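# Swap two hoses into the ports matching their grips

## Task

Each hose begins plugged into the port belonging to the other hose. Move them so that every hose sits latched in the port whose color matches its grip's color.

## Robot and tools

Robot: two arms with parallel-jaw grippers, left_arm and right_arm. Everything is in the scene frame. Its origin is at table-top height, midway between the nominal bases. +x points out over the table, +z points up, and left_arm is on the +y side. Arm names do not match image sides. Calibrated bases: left_arm at (-0.031, +0.371, +0.002) m and right_arm at (-0.028, -0.357, +0.001) m, each turned only slightly about z. A camera stand is fixed behind the arms. The fingers point along the gripper's +z and open along its y. end_effector_position is the point between the finger pads, roughly 1 cm behind the tips.

The 14-number row. Every motion command uses one row of 14 numbers, each in [-1, 1]. The first seven belong to left_arm: dx, dy, dz, rx, ry, rz, opening. The next seven are the same for right_arm. Both halves are always present, even when one arm stays put. dx..rz are offsets, not poses. They count from that arm's current Hand target, along the scene axes, and the arm rotates about the Hand target's position. 1.0 means 0.6 m of travel or 180 degrees of turn. rx, ry, rz together form a single rotation vector. If dx, dy, dz together are longer than 1.0, they may be shortened along their direction. Opening is absolute: +1 is fully open (0.094 m) and -1 is closed. To keep an arm still, send six zeros and repeat its present opening, because a 0 opening is itself a command (half open).

execute_actions(actions, cameras). actions is a list of actions. Each action is a table of up to 15 rows, one row per 1/30 s step. A short table repeats its last row for the rest of the 15 steps. Every row in an action counts from the Hand target at the start of that action, not from the row before. The next action starts from the new Hand target, so sending the same offset twice moves the arm twice. An empty actions list returns state and camera images and moves nothing. cameras picks the views: names, ["all"] or [].

move(target, speed, blend, opening_speed, grip_force, blocking, cameras). This drives each gripper in a straight line toward its target. target is one 14-number row, or a list of up to 15 rows. Every row in the list counts from the same starting Hand targets, not from the row before. speed is in m/s, from 0.002 to 2.9, default 0.25. Turning is capped at twice that value in rad/s. You may give one speed, or one per target. blend (m) rounds the corners between list targets; the default 0 stops at each one. opening_speed is the rate the gripper opening changes, in units per second on the -1..+1 scale, at least 0.2. Use it to close gently on parts that could squash. grip_force sets newtons per finger pad, 10 to 50. It stays in force until changed; lower values make the fingers close slowly. blocking=false returns after about 0.5 s while the motion carries on. A move is capped at 10 s. The paths do not avoid obstacles or the other arm.

wait(seconds 0-10) lets time run while each arm holds its command. stop brakes a running move. zoom_image(camera, region [x0,y0,x1,y1] in pixels, at most 504x504) enlarges part of the newest image from cam_high, cam_low, cam_left_wrist or cam_right_wrist. read_manual returns licence texts only. finished_scene(scene) ends the current scene for good. The goal must hold without the robot's help.

Results. Each arm reports end_effector_position (m) and end_effector_quat_wxyz in the scene frame; these can be off by a few cm. It also reports Hand target, the commanded pose after clipping, which the next offsets start from. The gripper often rests short of it. Sending all zeros asks for the target again; if the gripper still falls short, send the remaining gap as an offset. grip_measured is the finger opening on the command scale. It can read about 2.5 mm wide when empty, and it keeps following your command through a grasp, so it shows no stop at contact. The last number in Joint positions is the opening in metres. Joint torques are total drive output, so they are nonzero in free air. Tool commands lists the present commands. Joint velocities may read "within noise". A move adds a "move:" line, for example done, off_target, moving, held or fault, plus any limits such as paced or held. done means the arm stopped within 10 mm and 2 degrees of its target; it says nothing about contact. Results from execute_actions also list some step positions. Images come in the order cam_high, cam_low, cam_left_wrist, cam_right_wrist, with calibrations given.

Behaviour. Each step, commanded orientation is clipped to within 40 degrees of the measured orientation. Friction and gravity can leave a gripper low, short or tilted, more so at long reach. Small moves may fail or drift sideways, so check the pose and orientation after each move. An arm that is blocked keeps pushing. To stop the push, command its target back past the gripper. Avoid paths close to an arm's own base; they can flip its shoulder.

Avoid: dropping or releasing moving parts, and anything leaving the table. Avoid fast impacts and hard pushes against fixed or heavy things. Any contact or squeeze between the two arms, including one gripper closing on the other's fingers, can fail the scene. Avoid strain on the wrist camera cables. Avoid long holds with the arm stretched or pushing toward an unreachable pose: a MOTOR HOT line appears at 75 °C, the arm folds and idles at 90 °C, and it goes limp at 100 °C. Loose objects may get a brief push now and then.

Each tool is called after "Emit:" as a command line: name --argument value for each argument, lists and objects as JSON in quotes; but a table of rows of numbers goes row by row, as --pt "numbers of a row", without its own name.

## Session

Emit:
execute_actions --actions '[]'

Scene clock: 0.00 s.
left_arm: end_effector_position=(+0.3651, +0.3851, +0.0962) grip_measured=+1.000 end_effector_quat_wxyz=(+0.596, -0.009, +0.800, +0.071) | right_arm: end_effector_position=(+0.3696, -0.3750, +0.0894) grip_measured=+1.000 end_effector_quat_wxyz=(+0.551, +0.023, +0.833, -0.044)
Joint positions: left_arm=[-0.044 1.59 0.339 0.964 -0.156 0.061 0.094] | right_arm=[0.014 1.522 0.412 0.71 0.095 -0.013 0.094]
Joint velocities: within noise
Joint torques (N m): no reading
Motor temperatures (°C): left_arm=[31 37 38 36 28 27 29] | right_arm=[26 32 36 33 27 27 24]
Heat: left arm: 38 °C; right arm: 36 °C.
Hand target: left_arm +0.3687, +0.3850, +0.1062; +0.609, -0.010, +0.790, +0.070 | right_arm +0.3716, -0.3749, +0.0940; +0.557, +0.023, +0.829, -0.044
Tool commands: left_gripper/opening=+1.0 right_gripper/opening=+1.0

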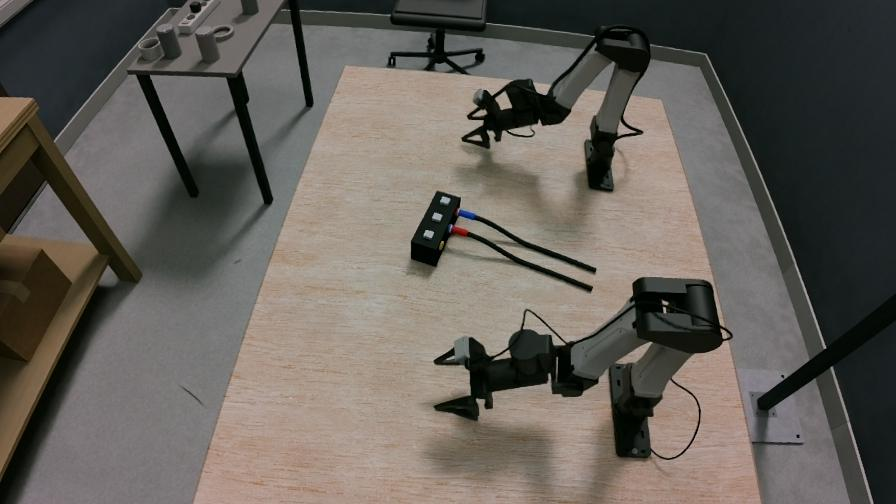

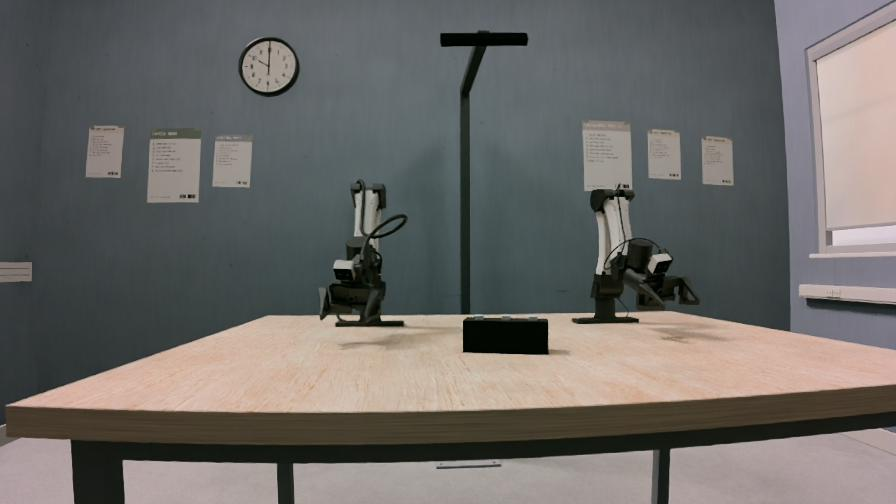

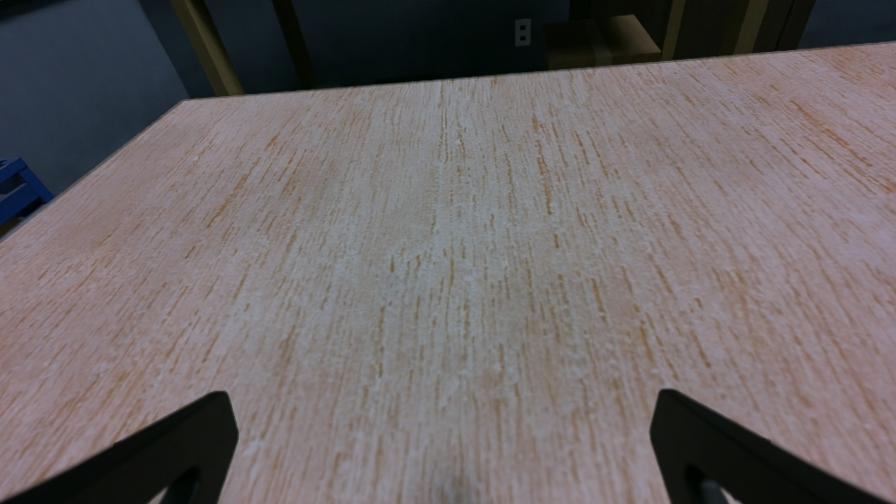

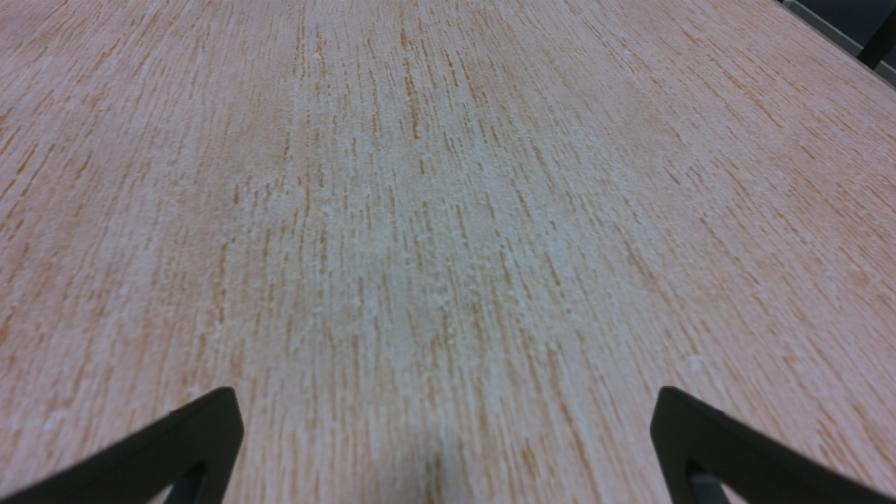

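Emit:
zoom_image --camera "cam_high" --region '[390, 170, 610, 310]'

Emit:
zoom_image --camera "cam_high" --region '[400, 180, 500, 270]'

Scaled by 2.291.

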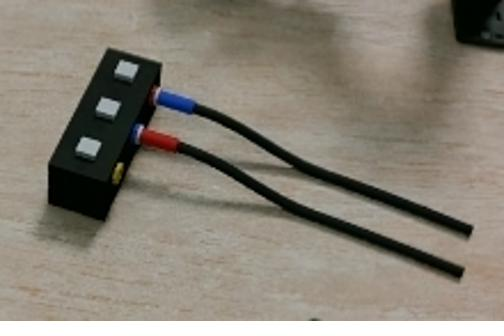

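Scaled by 5.040.

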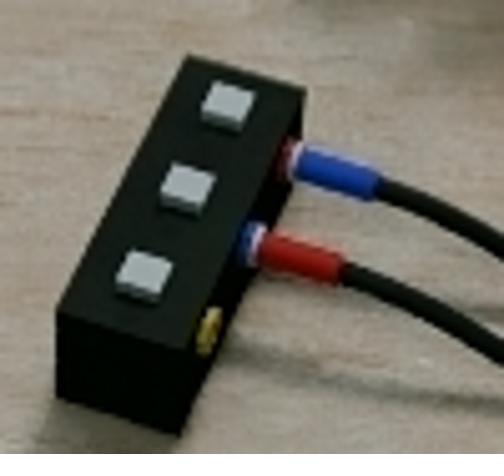

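Emit:
move --target '[-0.081,-0.725,0.106,-0.0163,0.1997,-0.0968,0.3,-0.019,0.142,0.177,-0.0474,0.1545,0.2954,-1]' --cameras '["all"]'

Scene clock: 26.20 s.
left_arm: end_effector_position=(+0.3182, -0.0436, +0.1613) grip_measured=+0.302 end_effector_quat_wxyz=(+0.334, +0.122, +0.934, -0.027) | right_arm: end_effector_position=(+0.3572, -0.2966, +0.1942) grip_measured=-0.989 end_effector_quat_wxyz=(+0.304, -0.386, +0.861, +0.135)
Joint positions: left_arm=[-1.03 2.19 2.071 -0.939 -0.475 -0.632 0.061] | right_arm=[-0.048 1.602 1.43 -0.938 -0.516 -0.786 0.001]
Joint torques (N m): left_arm=[0.39 -10.67 8.39 1.22 -0.11 -0.1] | right_arm=[0.73 -5.9 9.61 1.22 -0.53 -0.14]
Motor temperatures (°C): left_arm=[31 40 39 41 28 27 29] | right_arm=[26 34 38 36 26 27 24]
Heat: left arm: 41 °C; right arm: 38 °C.
Hand target: left_arm +0.3201, -0.0500, +0.1698; +0.339, +0.114, +0.933, -0.041 | right_arm +0.3602, -0.2897, +0.2001; +0.309, -0.397, +0.852, +0.144
Off the commanded pose: left_arm 0.011 m, 2 deg | right_arm 0.010 m, 2 deg.
move: off_target (left_arm)
camera_calibration:
cam_left_wrist: T_world_to_cam=[[-0.252059, -0.967502, -0.0201633, 0.0389496], [-0.934268, 0.248726, -0.255496, 0.387497], [0.252207, -0.045562, -0.9666, 0.161416], [0, 0, 0, 1]] pos_world=[0.331134, -0.0513424, 0.255813]
cam_right_wrist: T_world_to_cam=[[0.747244, -0.664535, 0.00441886, -0.463553], [-0.64173, -0.723297, -0.254997, 0.102552], [0.172651, 0.187709, -0.966932, 0.270675], [0, 0, 0, 1]] pos_world=[0.365466, -0.28468, 0.289923]

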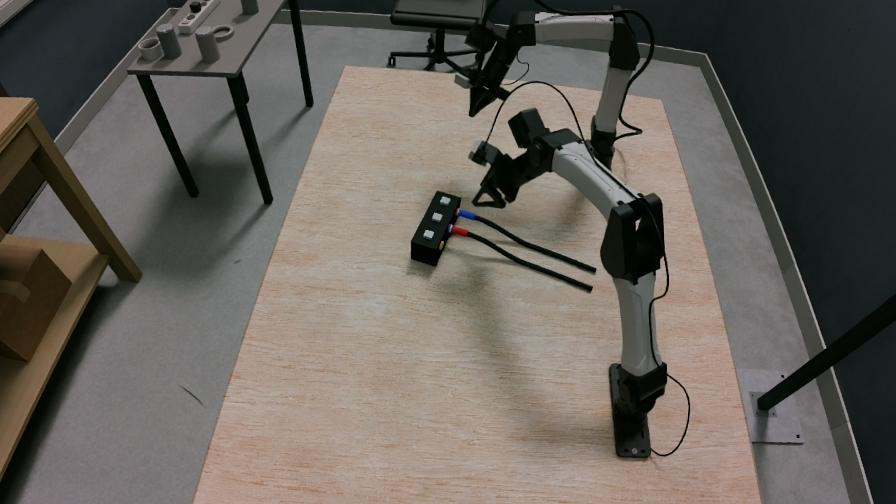

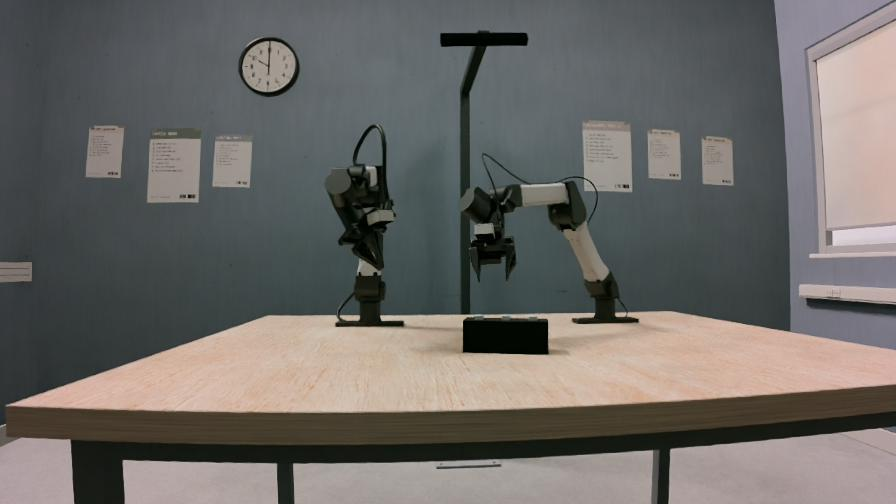

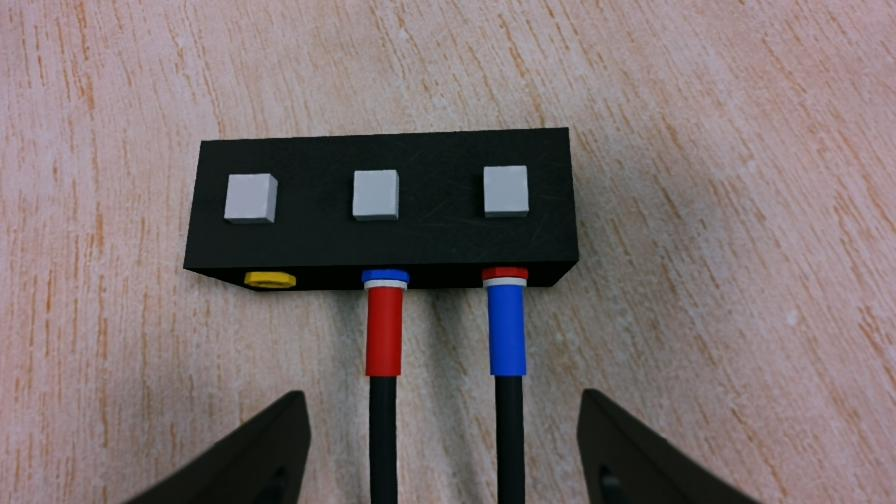

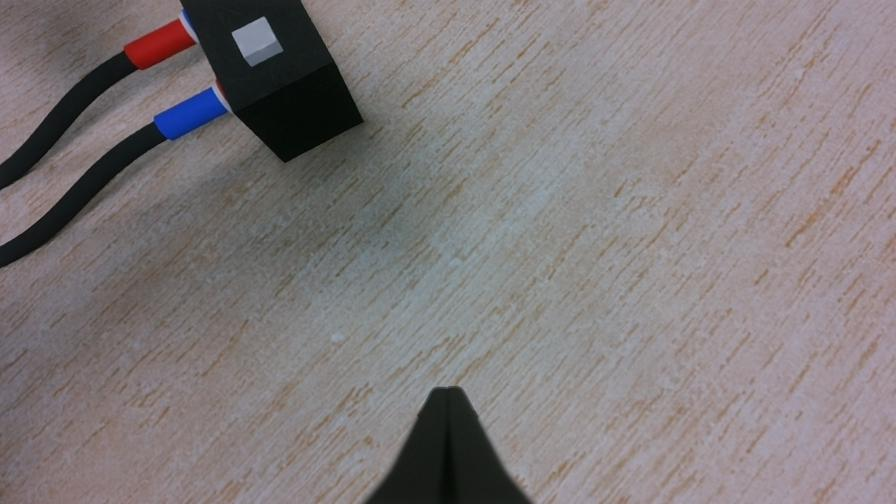

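Emit:
zoom_image --camera "cam_left_wrist" --region '[180, 240, 600, 400]'

Emit:
zoom_image --camera "cam_right_wrist" --region '[110, 0, 370, 180]'

Emit:
zoom_image --camera "cam_low" --region '[430, 230, 590, 370]'

Scaled by 1.200.

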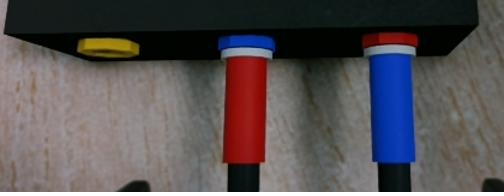

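Scaled by 1.938.

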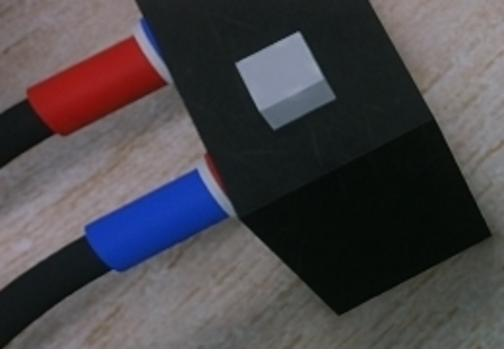

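Scaled by 3.150.

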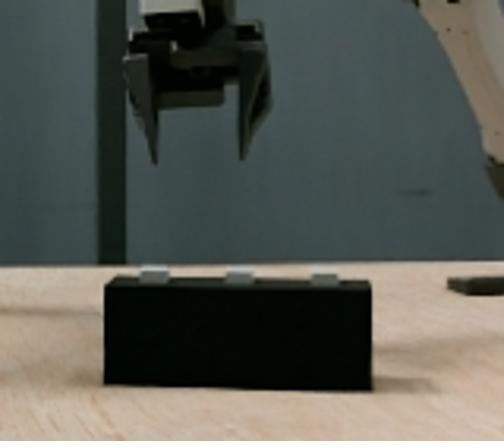

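Emit:
move --target '[-0.055,-0.038,-0.087,-0.0269,-0.1078,0,0.1,0.072,0.30,-0.083,0,0,0.139,-1]' --cameras '["all"]'

Scene clock: 62.73 s.
left_arm: end_effector_position=(+0.2869, -0.0726, +0.0976) grip_measured=+0.102 end_effector_quat_wxyz=(+0.481, +0.112, +0.868, -0.048) | right_arm: end_effector_position=(+0.4007, -0.1142, +0.1461) grip_measured=-0.989 end_effector_quat_wxyz=(+0.265, -0.567, +0.755, +0.198)
Joint positions: left_arm=[-1.181 2.135 1.512 -0.195 -0.754 -0.603 0.052] | right_arm=[0.353 2.034 1.787 -0.889 -0.534 -0.834 0.001]
Joint velocities: left_arm=[within noise] | right_arm=[0.002 -0.002 0.002 -0.051 -0.037 0.154 0]
Joint torques (N m): left_arm=[0.2 -13.79 4.82 1.67 -0.41 0.12] | right_arm=[-0.17 -9.65 9.48 1.19 -0.55 -0.15]
Motor temperatures (°C): left_arm=[31 49 42 37 28 27 29] | right_arm=[26 35 43 34 27 27 25]
Heat: left arm: 49 °C; right arm: 43 °C.
Hand target: left_arm +0.2870, -0.0728, +0.1176; +0.496, +0.105, +0.860, -0.061 | right_arm +0.4034, -0.1098, +0.1504; +0.271, -0.572, +0.746, +0.208
Off the commanded pose: left_arm 0.020 m, 2 deg | right_arm 0.007 m, 2 deg.
move: off_target (left_arm)
camera_calibration:
cam_left_wrist: T_world_to_cam=[[-0.249691, -0.968205, -0.0153026, 0.00052073], [-0.805408, 0.216428, -0.551794, 0.338754], [0.537562, -0.125453, -0.83384, 0.00572664], [0, 0, 0, 1]] pos_world=[0.269887, -0.0720933, 0.191706]
cam_right_wrist: T_world_to_cam=[[0.960847, -0.27707, 0.00213949, -0.415661], [-0.267617, -0.930011, -0.251914, 0.076143], [0.0717878, 0.241479, -0.967747, 0.229045], [0, 0, 0, 1]] pos_world=[0.403321, -0.0996631, 0.241729]

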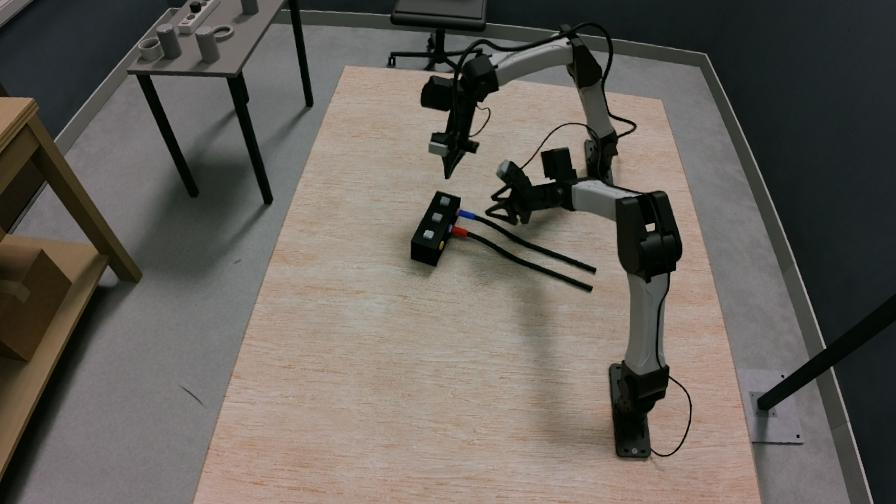

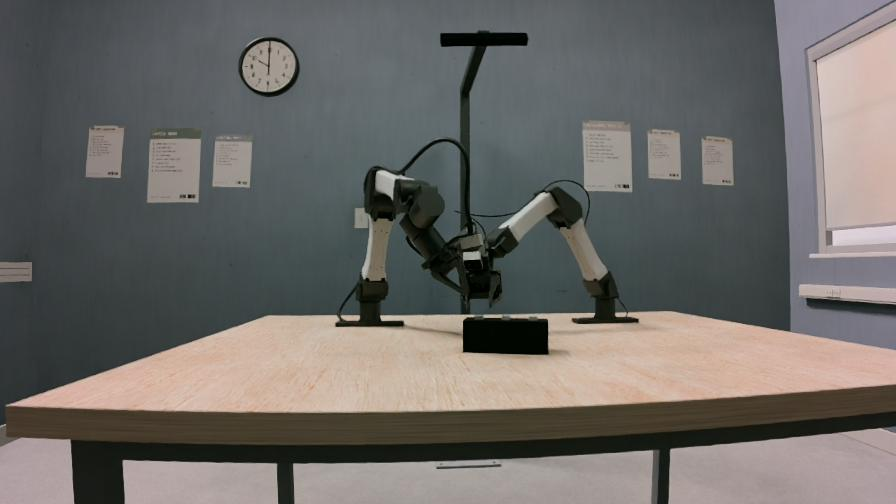

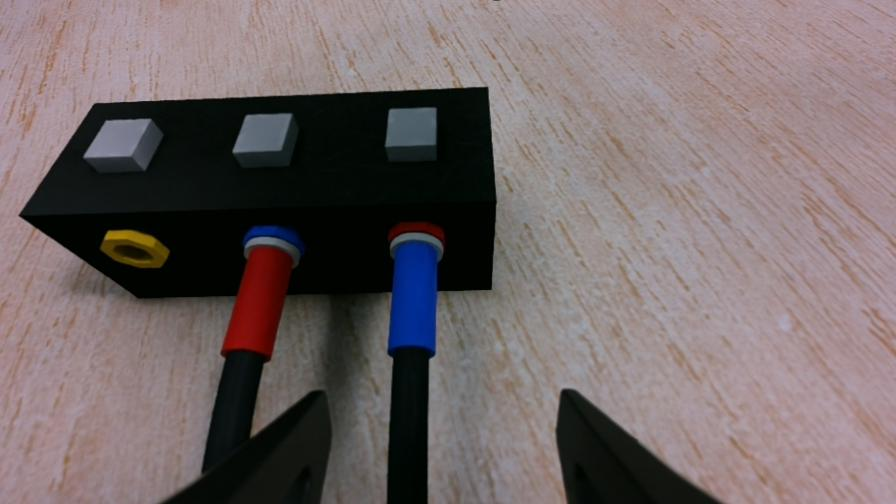

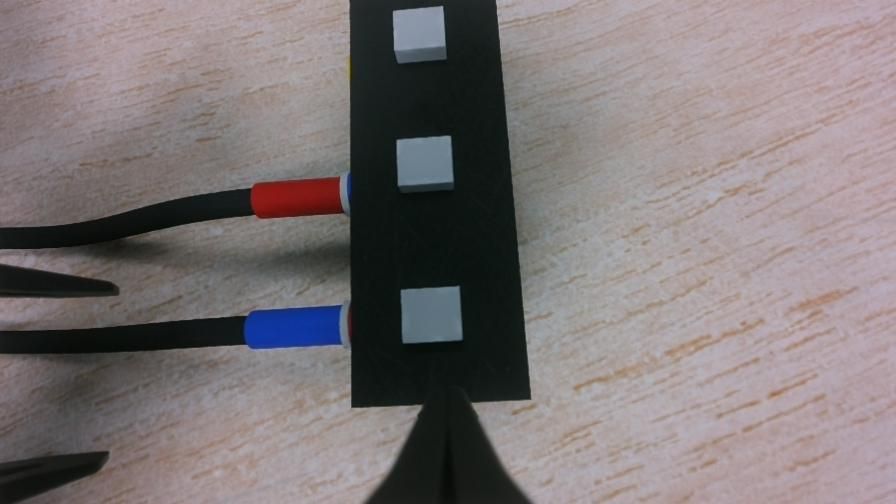

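Emit:
move --pt "0.08 -0.004 -0.0727 0 0 0 0.1 0 0 0 0 0 0 -1" --pt "0.08 -0.004 -0.0727 0 0 0 -0.85 0 0 0 0 0 0 -1" --speed 0.12 --cameras '["cam_left_wrist","cam_right_wrist"]'

Scene clock: 80.03 s.
left_arm: end_effector_position=(+0.3305, -0.0714, +0.0631) grip_measured=-0.679 end_effector_quat_wxyz=(+0.486, +0.109, +0.865, -0.056) | right_arm: end_effector_position=(+0.4007, -0.1142, +0.1461) grip_measured=-0.989 end_effector_quat_wxyz=(+0.265, -0.567, +0.755, +0.198)
Joint positions: left_arm=[-1.093 2.241 1.512 -0.013 -0.689 -0.517 0.015] | right_arm=[0.353 2.034 1.787 -0.889 -0.534 -0.834 0.001]
Joint torques (N m): left_arm=[0.66 -11.59 6.98 1.64 -0.31 0.12] | right_arm=[-0.18 -9.61 9.5 1.19 -0.55 -0.15]
Motor temperatures (°C): left_arm=[31 57 42 37 28 27 28] | right_arm=[26 37 44 33 27 27 25]
Heat: left arm: 57 °C; right arm: 44 °C.
Hand target: left_arm +0.3350, -0.0753, +0.0740; +0.496, +0.105, +0.860, -0.061 | right_arm +0.4034, -0.1098, +0.1504; +0.271, -0.572, +0.746, +0.208
Off the commanded pose: left_arm 0.012 m, 1 deg | right_arm 0.007 m, 2 deg.
move: off_target (left_arm); target 2's new opening was sent with left_arm's hand 0.014 m and 2 deg from that target
camera_calibration:
cam_left_wrist: T_world_to_cam=[[-0.252551, -0.967583, -0.000793741, 0.012118], [-0.799893, 0.209243, -0.562485, 0.352982], [0.544417, -0.141421, -0.826807, -0.0501356], [0, 0, 0, 1]] pos_world=[0.312703, -0.0692243, 0.157104]
cam_right_wrist: T_world_to_cam=[[0.960847, -0.27707, 0.00213949, -0.415661], [-0.267617, -0.930011, -0.251914, 0.076143], [0.0717878, 0.241479, -0.967747, 0.229045], [0, 0, 0, 1]] pos_world=[0.403321, -0.0996631, 0.241729]
Images, in order (width x height): cam_left_wrist 896x504, cam_right_wrist 896x504.

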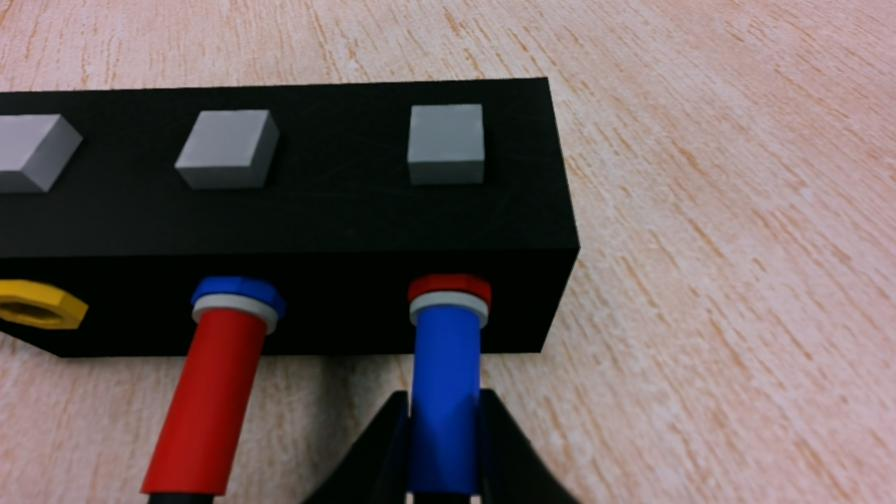

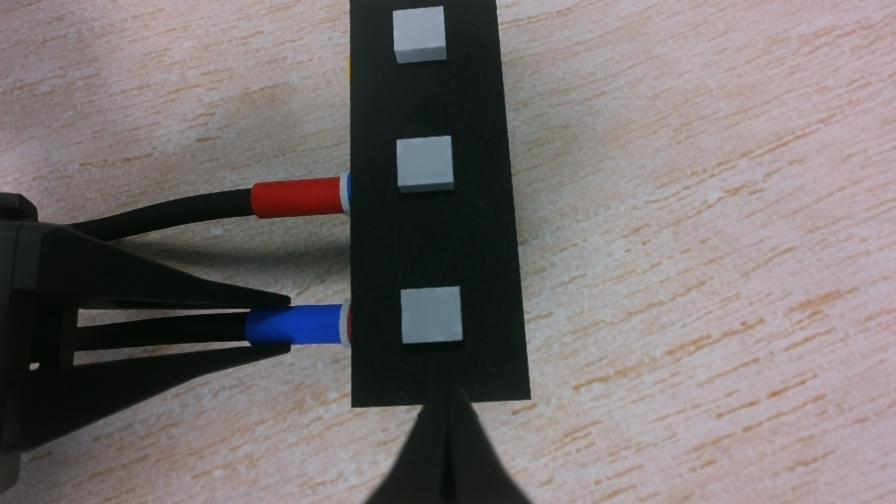

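Emit:
move --pt "0 0 0 0 0 0 -0.85 0 0.045 -0.08 0 0 0 -1" --pt "0 0 0 0 0 0 -0.85 0 0.045 -0.1177 0 0 0 -1" --speed '[0.15,0.05]' --cameras '["cam_left_wrist","cam_right_wrist","cam_low"]'

Scene clock: 87.07 s.
left_arm: end_effector_position=(+0.3305, -0.0714, +0.0631) grip_measured=-0.679 end_effector_quat_wxyz=(+0.486, +0.109, +0.865, -0.056) | right_arm: end_effector_position=(+0.4095, -0.0798, +0.1045) grip_measured=-0.989 end_effector_quat_wxyz=(+0.298, -0.575, +0.734, +0.206)
Joint positions: left_arm=[-1.093 2.241 1.512 -0.013 -0.689 -0.517 0.015] | right_arm=[0.408 2.086 1.655 -0.613 -0.548 -0.79 0.001]
Joint torques (N m): left_arm=[0.66 -11.59 6.98 1.64 -0.31 0.12] | right_arm=[0.21 -8.91 4.49 1.43 -0.11 0.03]
Motor temperatures (°C): left_arm=[31 57 42 37 28 27 29] | right_arm=[26 38 44 33 27 27 25]
Heat: left arm: 57 °C; right arm: 44 °C.
Hand target: left_arm +0.3350, -0.0753, +0.0740; +0.496, +0.105, +0.860, -0.061 | right_arm +0.4033, -0.0827, +0.0797; +0.271, -0.572, +0.746, +0.208
Off the commanded pose: left_arm 0.012 m, 1 deg | right_arm 0.026 m, 3 deg.
move: off_target (left_arm, right_arm)
camera_calibration:
cam_left_wrist: T_world_to_cam=[[-0.252551, -0.967583, -0.000793741, 0.012118], [-0.799893, 0.209243, -0.562485, 0.352982], [0.544417, -0.141421, -0.826807, -0.0501356], [0, 0, 0, 1]] pos_world=[0.312703, -0.0692243, 0.157104]
cam_right_wrist: T_world_to_cam=[[0.966866, -0.251808, 0.041981, -0.419191], [-0.226482, -0.921985, -0.314084, 0.0902929], [0.117795, 0.294169, -0.948467, 0.163173], [0, 0, 0, 1]] pos_world=[0.406531, -0.0703075, 0.200721]
Images, in order (width x height): cam_low 896x504, cam_left_wrist 896x504, cam_right_wrist 896x504.

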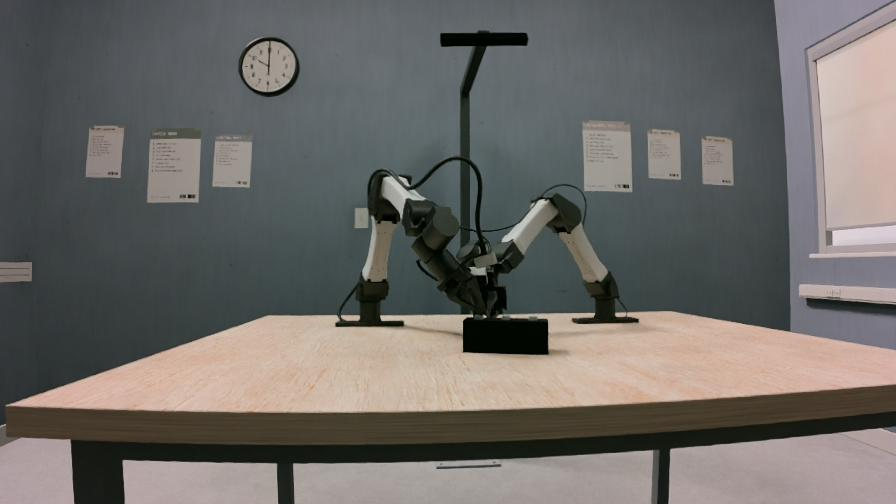

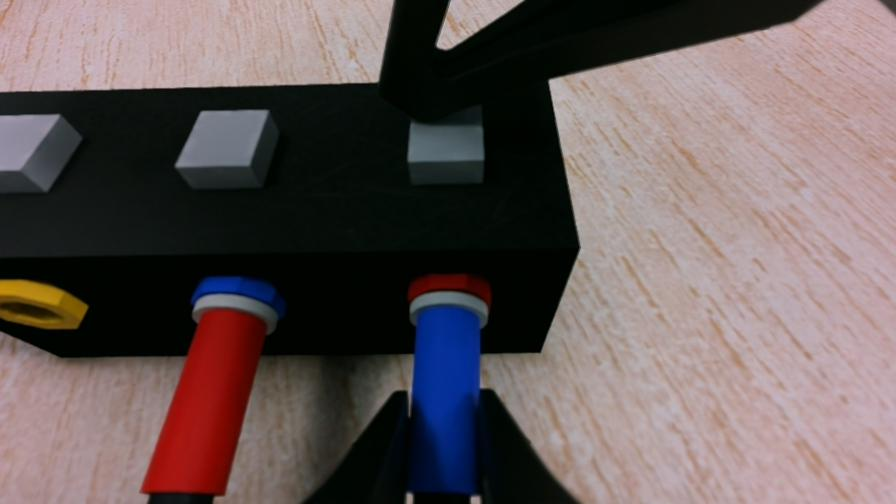

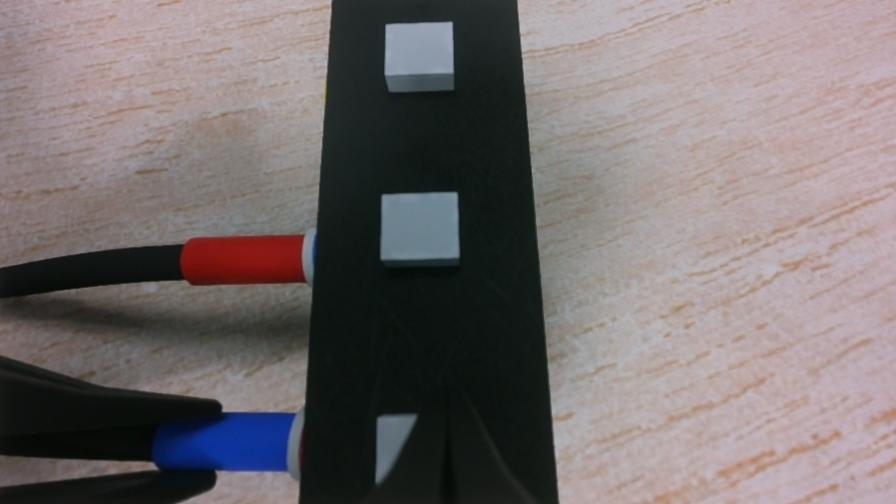

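Emit:
move --pt "0 0 0 0 0 0 -0.85 -0.003 -0.007 0.083 0 0 0 -1" --pt "0 0 0 0 0 0 -0.85 -0.003 -0.007 0.042 0 0 0 -1" --speed '[0.1,0.05]' --cameras '["cam_left_wrist","cam_right_wrist"]'

Scene clock: 100.40 s.
left_arm: end_effector_position=(+0.3305, -0.0714, +0.0631) grip_measured=-0.679 end_effector_quat_wxyz=(+0.486, +0.109, +0.865, -0.056) | right_arm: end_effector_position=(+0.3989, -0.0860, +0.1067) grip_measured=-0.989 end_effector_quat_wxyz=(+0.264, -0.571, +0.748, +0.210)
Joint positions: left_arm=[-1.093 2.241 1.512 -0.013 -0.689 -0.517 0.015] | right_arm=[0.408 2.086 1.699 -0.73 -0.536 -0.79 0.001]
Joint torques (N m): left_arm=[0.66 -11.59 6.98 1.64 -0.31 0.12] | right_arm=[-0.47 -11.44 5.52 1.62 -0.28 -0.05]
Motor temperatures (°C): left_arm=[31 57 43 37 28 26 29] | right_arm=[26 39 42 33 26 27 25]
Heat: left arm: 57 °C; right arm: 42 °C.
Hand target: left_arm +0.3350, -0.0753, +0.0740; +0.496, +0.105, +0.860, -0.061 | right_arm +0.4016, -0.0869, +0.1049; +0.271, -0.572, +0.746, +0.208
Off the commanded pose: left_arm 0.012 m, 1 deg | right_arm 0.003 m, 1 deg.
move: off_target (left_arm)
camera_calibration:
cam_left_wrist: T_world_to_cam=[[-0.252551, -0.967583, -0.000793741, 0.012118], [-0.799893, 0.209243, -0.562485, 0.352982], [0.544417, -0.141421, -0.826807, -0.0501356], [0, 0, 0, 1]] pos_world=[0.312703, -0.0692243, 0.157104]
cam_right_wrist: T_world_to_cam=[[0.9665, -0.256438, -0.0108339, -0.405161], [-0.250107, -0.931479, -0.264184, 0.0861811], [0.0576552, 0.258043, -0.964412, 0.190952], [0, 0, 0, 1]] pos_world=[0.402133, -0.0728966, 0.202535]
Images, in order (width x height): cam_left_wrist 896x504, cam_right_wrist 896x504.

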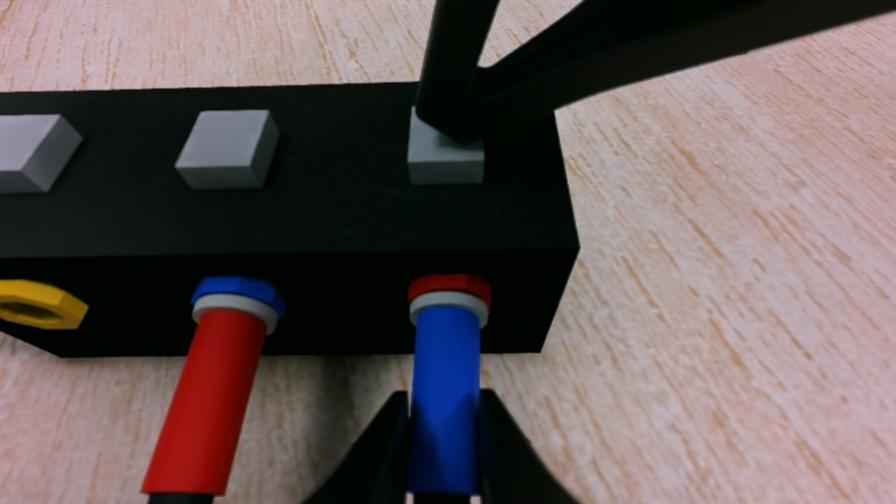

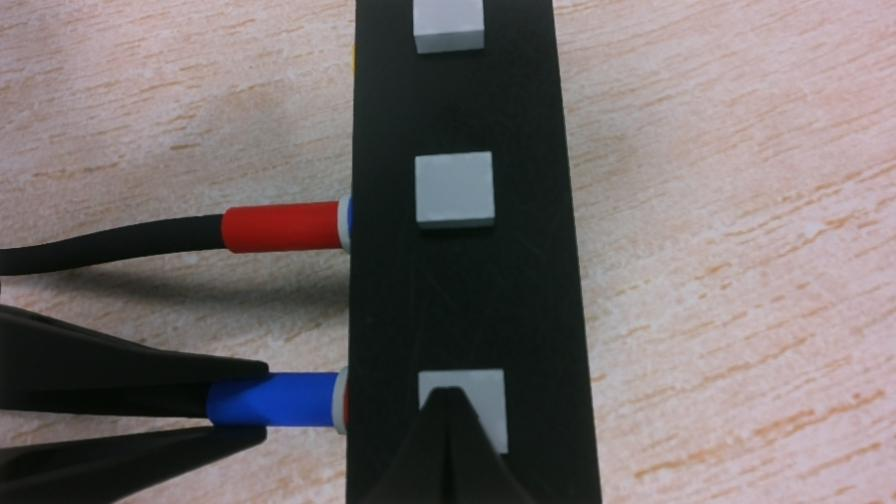

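Emit:
move --pt "0 0 0 0 0 0 -0.85 0.002 -0.012 -0.035 0 0 0 -1" --pt "-0.0485 0.012 0 0 0 0 -0.85 0.002 -0.012 -0.035 0 0 0 -1" --speed '[0.05,0.06]' --cameras '["cam_left_wrist","cam_right_wrist"]'

Scene clock: 105.10 s.
left_arm: end_effector_position=(+0.3279, -0.0719, +0.0609) grip_measured=-0.680 end_effector_quat_wxyz=(+0.501, +0.094, +0.857, -0.073) | right_arm: end_effector_position=(+0.4064, -0.0833, +0.1034) grip_measured=-0.989 end_effector_quat_wxyz=(+0.292, -0.574, +0.734, +0.218)
Joint positions: left_arm=[-1.101 2.239 1.46 0.084 -0.705 -0.531 0.015] | right_arm=[0.396 2.086 1.651 -0.629 -0.574 -0.798 0.001]
Joint torques (N m): left_arm=[-3.12 -15.88 3.36 0.95 -0.53 -0.11] | right_arm=[-0.85 -10.43 4.05 1.32 0.04 -0.15]
Motor temperatures (°C): left_arm=[31 57 43 37 28 26 29] | right_arm=[26 40 42 33 26 27 25]
Heat: left arm: 57 °C; right arm: 42 °C.
Hand target: left_arm +0.3060, -0.0680, +0.0739; +0.496, +0.105, +0.860, -0.061 | right_arm +0.4028, -0.0941, +0.0840; +0.271, -0.572, +0.746, +0.208
Off the commanded pose: left_arm 0.026 m, 2 deg | right_arm 0.023 m, 3 deg.
move: off_target (left_arm, right_arm)
camera_calibration:
cam_left_wrist: T_world_to_cam=[[-0.243023, -0.969262, 0.0383527, 0.00528765], [-0.785467, 0.173432, -0.594107, 0.344331], [0.569194, -0.174506, -0.803471, -0.0625579], [0, 0, 0, 1]] pos_world=[0.307353, -0.0655096, 0.154103]
cam_right_wrist: T_world_to_cam=[[0.969343, -0.245063, 0.0178515, -0.414956], [-0.22665, -0.919836, -0.320205, 0.0868471], [0.0948908, 0.306342, -0.94718, 0.173706], [0, 0, 0, 1]] pos_world=[0.405435, -0.0750186, 0.199747]
Images, in order (width x height): cam_left_wrist 896x504, cam_right_wrist 896x504.

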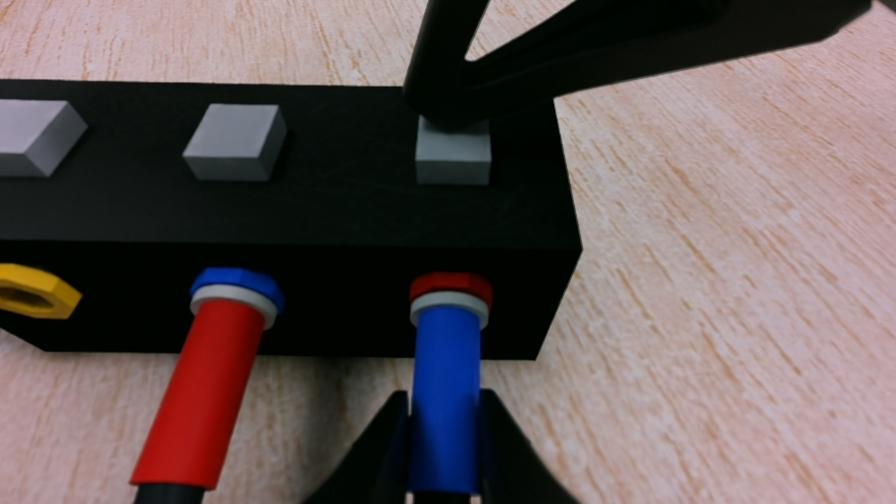

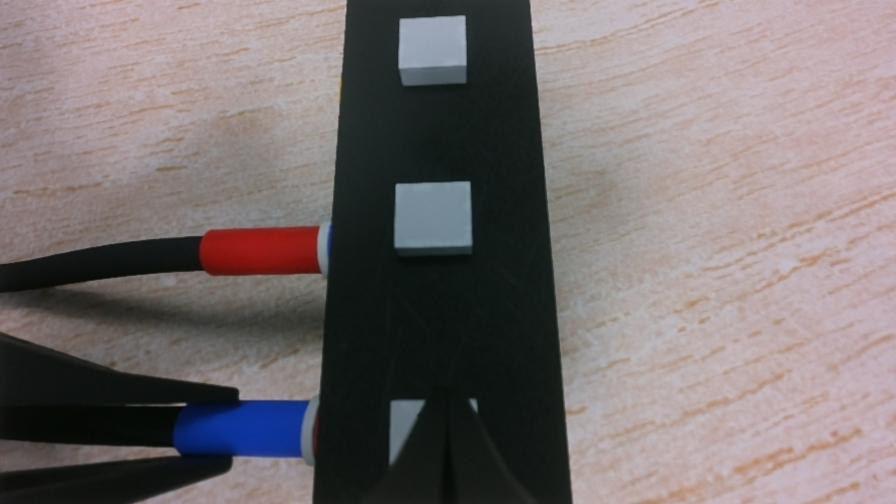

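Emit:
move --pt "0.0485 -0.012 0 0 0 0 -0.85 0.002 0.007 0.083 -0.0805 0.0216 0 -1" --pt "0.0485 -0.012 0 0 0 0 -0.85 0.002 0.007 0.04 -0.0805 0.0216 0 -1" --pt "0.0485 -0.012 0 0 0 0 -0.85 -0.007 -0.003 -0.015 -0.0805 0.0216 0 -1" --speed '[0.1,0.06,0.05]' --cameras '["cam_left_wrist","cam_right_wrist"]'

Scene clock: 118.03 s.
left_arm: end_effector_position=(+0.3291, -0.0721, +0.0627) grip_measured=-0.680 end_effector_quat_wxyz=(+0.489, +0.107, +0.864, -0.061) | right_arm: end_effector_position=(+0.4003, -0.0955, +0.0981) grip_measured=-0.989 end_effector_quat_wxyz=(+0.186, -0.590, +0.775, +0.131)
Joint positions: left_arm=[-1.096 2.239 1.498 0.009 -0.69 -0.52 0.015] | right_arm=[0.453 2.179 1.91 -0.981 -0.334 -0.814 0.001]
Joint torques (N m): left_arm=[0.99 -11.41 7.91 1.46 -0.3 0.15] | right_arm=[0.13 -9.52 3.32 1.43 -0.12 -0.12]
Motor temperatures (°C): left_arm=[31 66 42 36 28 26 29] | right_arm=[26 42 41 32 26 27 25]
Heat: left arm: 66 °C; right arm: 42 °C.
Hand target: left_arm +0.3351, -0.0752, +0.0740; +0.496, +0.105, +0.860, -0.061 | right_arm +0.3986, -0.0959, +0.0749; +0.171, -0.594, +0.775, +0.131
Off the commanded pose: left_arm 0.013 m, 1 deg | right_arm 0.023 m, 2 deg.
move: off_target (left_arm, right_arm)
camera_calibration:
cam_left_wrist: T_world_to_cam=[[-0.25366, -0.967249, 0.00926917, 0.0107985], [-0.796817, 0.203513, -0.568916, 0.350765], [0.548397, -0.151697, -0.822343, -0.0521104], [0, 0, 0, 1]] pos_world=[0.310812, -0.0688453, 0.156603]
cam_right_wrist: T_world_to_cam=[[0.963682, -0.266505, 0.017102, -0.411668], [-0.265708, -0.96328, -0.0386185, 0.0565105], [0.026766, 0.0326718, -0.999108, 0.179227], [0, 0, 0, 1]] pos_world=[0.406935, -0.0611317, 0.18829]
Images, in order (width x height): cam_left_wrist 896x504, cam_right_wrist 896x504.

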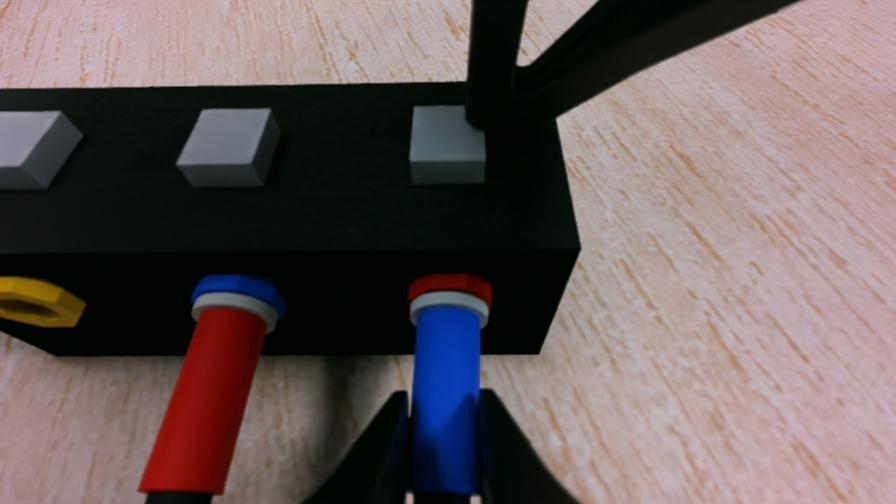

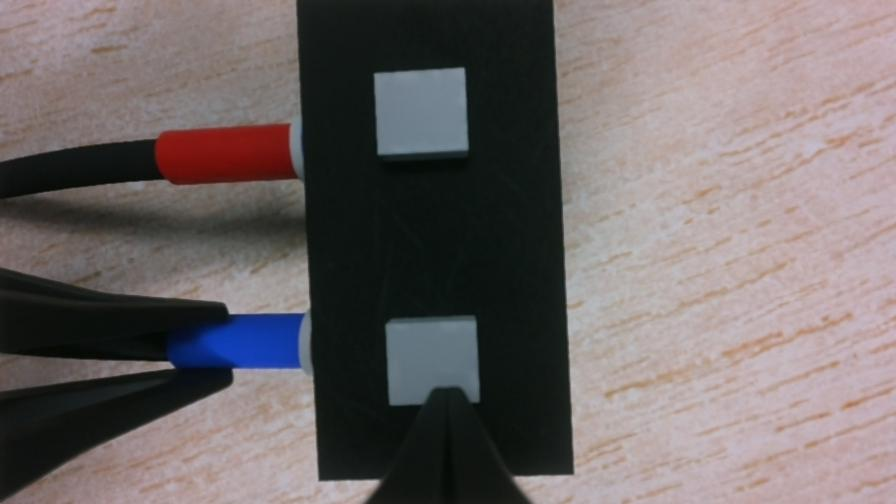

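Emit:
move --pt "0 0 0 0 0 0 -0.85 -0.004 0.007 0.075 0 0 0 -1" --pt "0 0 0 0 0 0 -0.85 -0.004 0.016 0.05 0 0 0 -1" --pt "0 0 0 0 0 0 -0.85 -0.004 0.016 -0.003 0 0 0 -1" --speed '[0.1,0.06,0.05]' --blend '[0.01,0,0]' --cameras '["cam_left_wrist","cam_right_wrist"]'

Scene clock: 124.80 s.
left_arm: end_effector_position=(+0.3291, -0.0721, +0.0627) grip_measured=-0.680 end_effector_quat_wxyz=(+0.489, +0.107, +0.864, -0.061) | right_arm: end_effector_position=(+0.3941, -0.0904, +0.0991) grip_measured=-0.989 end_effector_quat_wxyz=(+0.180, -0.594, +0.773, +0.130)
Joint positions: left_arm=[-1.096 2.239 1.498 0.009 -0.69 -0.52 0.015] | right_arm=[0.47 2.175 1.912 -0.994 -0.326 -0.808 0.001]
Joint torques (N m): left_arm=[0.98 -11.41 7.91 1.46 -0.3 0.15] | right_arm=[0.55 -8.7 3.19 1.68 -0.13 0.06]
Motor temperatures (°C): left_arm=[31 66 42 36 28 26 30] | right_arm=[26 43 41 32 26 27 25]
Heat: left arm: 66 °C; right arm: 43 °C.
Hand target: left_arm +0.3351, -0.0752, +0.0740; +0.496, +0.105, +0.860, -0.061 | right_arm +0.3961, -0.0862, +0.0732; +0.171, -0.594, +0.775, +0.131
Off the commanded pose: left_arm 0.013 m, 1 deg | right_arm 0.026 m, 1 deg.
move: off_target (left_arm, right_arm); blend cut to 0.008 m at target 1
camera_calibration:
cam_left_wrist: T_world_to_cam=[[-0.253794, -0.967217, 0.00891034, 0.0108989], [-0.796717, 0.203814, -0.568947, 0.35076], [0.54848, -0.151494, -0.822326, -0.0521248], [0, 0, 0, 1]] pos_world=[0.310812, -0.0688447, 0.156603]
cam_right_wrist: T_world_to_cam=[[0.966263, -0.2572, 0.0135383, -0.404155], [-0.256763, -0.966078, -0.0276819, 0.0549037], [0.0201989, 0.0232718, -0.999525, 0.181998], [0, 0, 0, 1]] pos_world=[0.400941, -0.0551427, 0.188903]
Images, in order (width x height): cam_left_wrist 896x504, cam_right_wrist 896x504.

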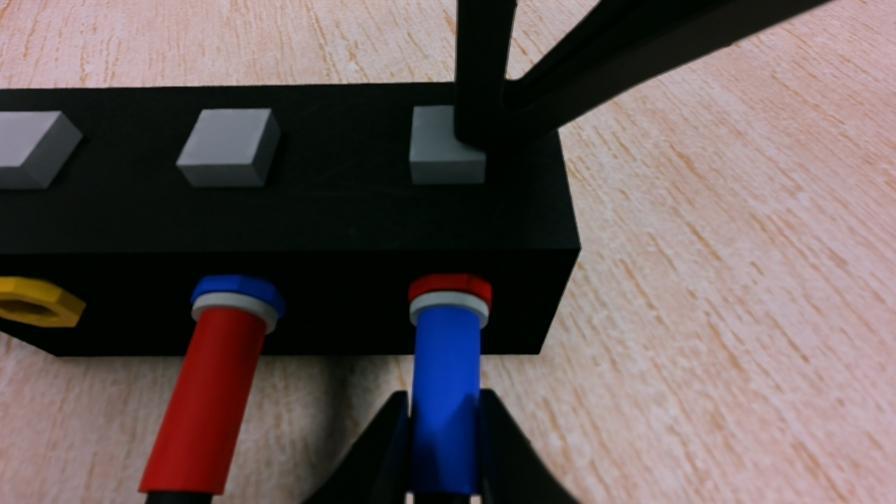

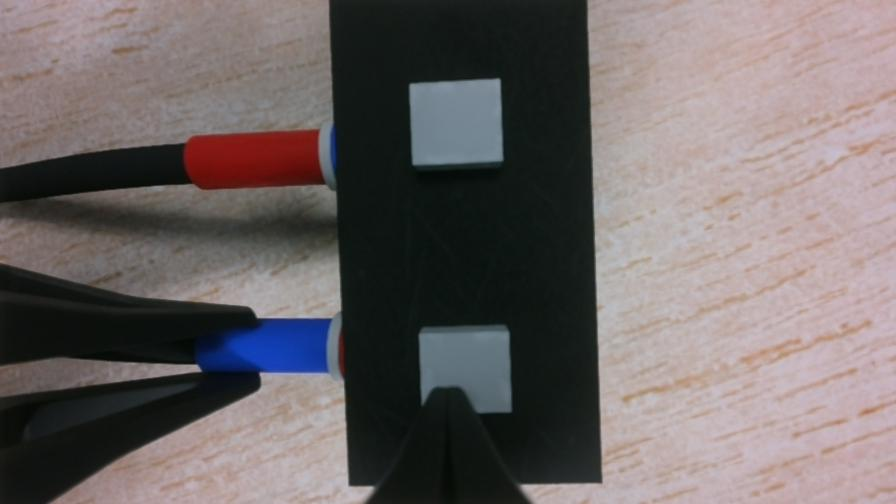

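Emit:
zoom_image --camera "cam_left_wrist" --region '[380, 60, 580, 220]'

Emit:
zoom_image --camera "cam_right_wrist" --region '[330, 290, 610, 500]'

Scaled by 2.520.

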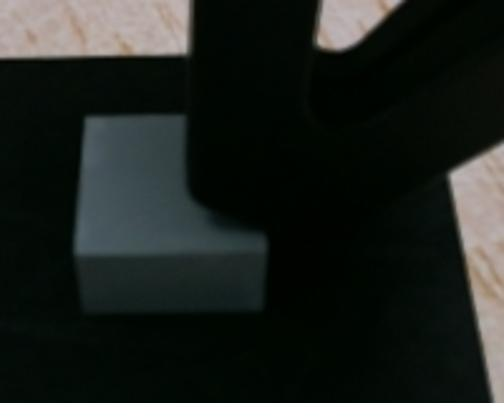

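Scaled by 1.800.

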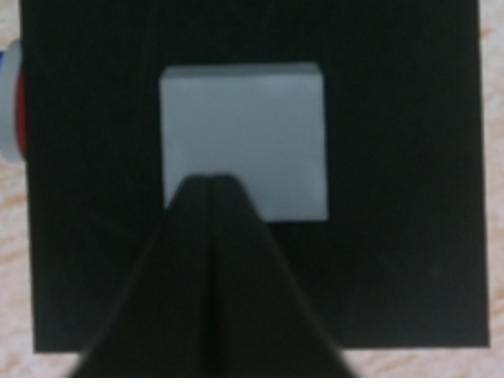

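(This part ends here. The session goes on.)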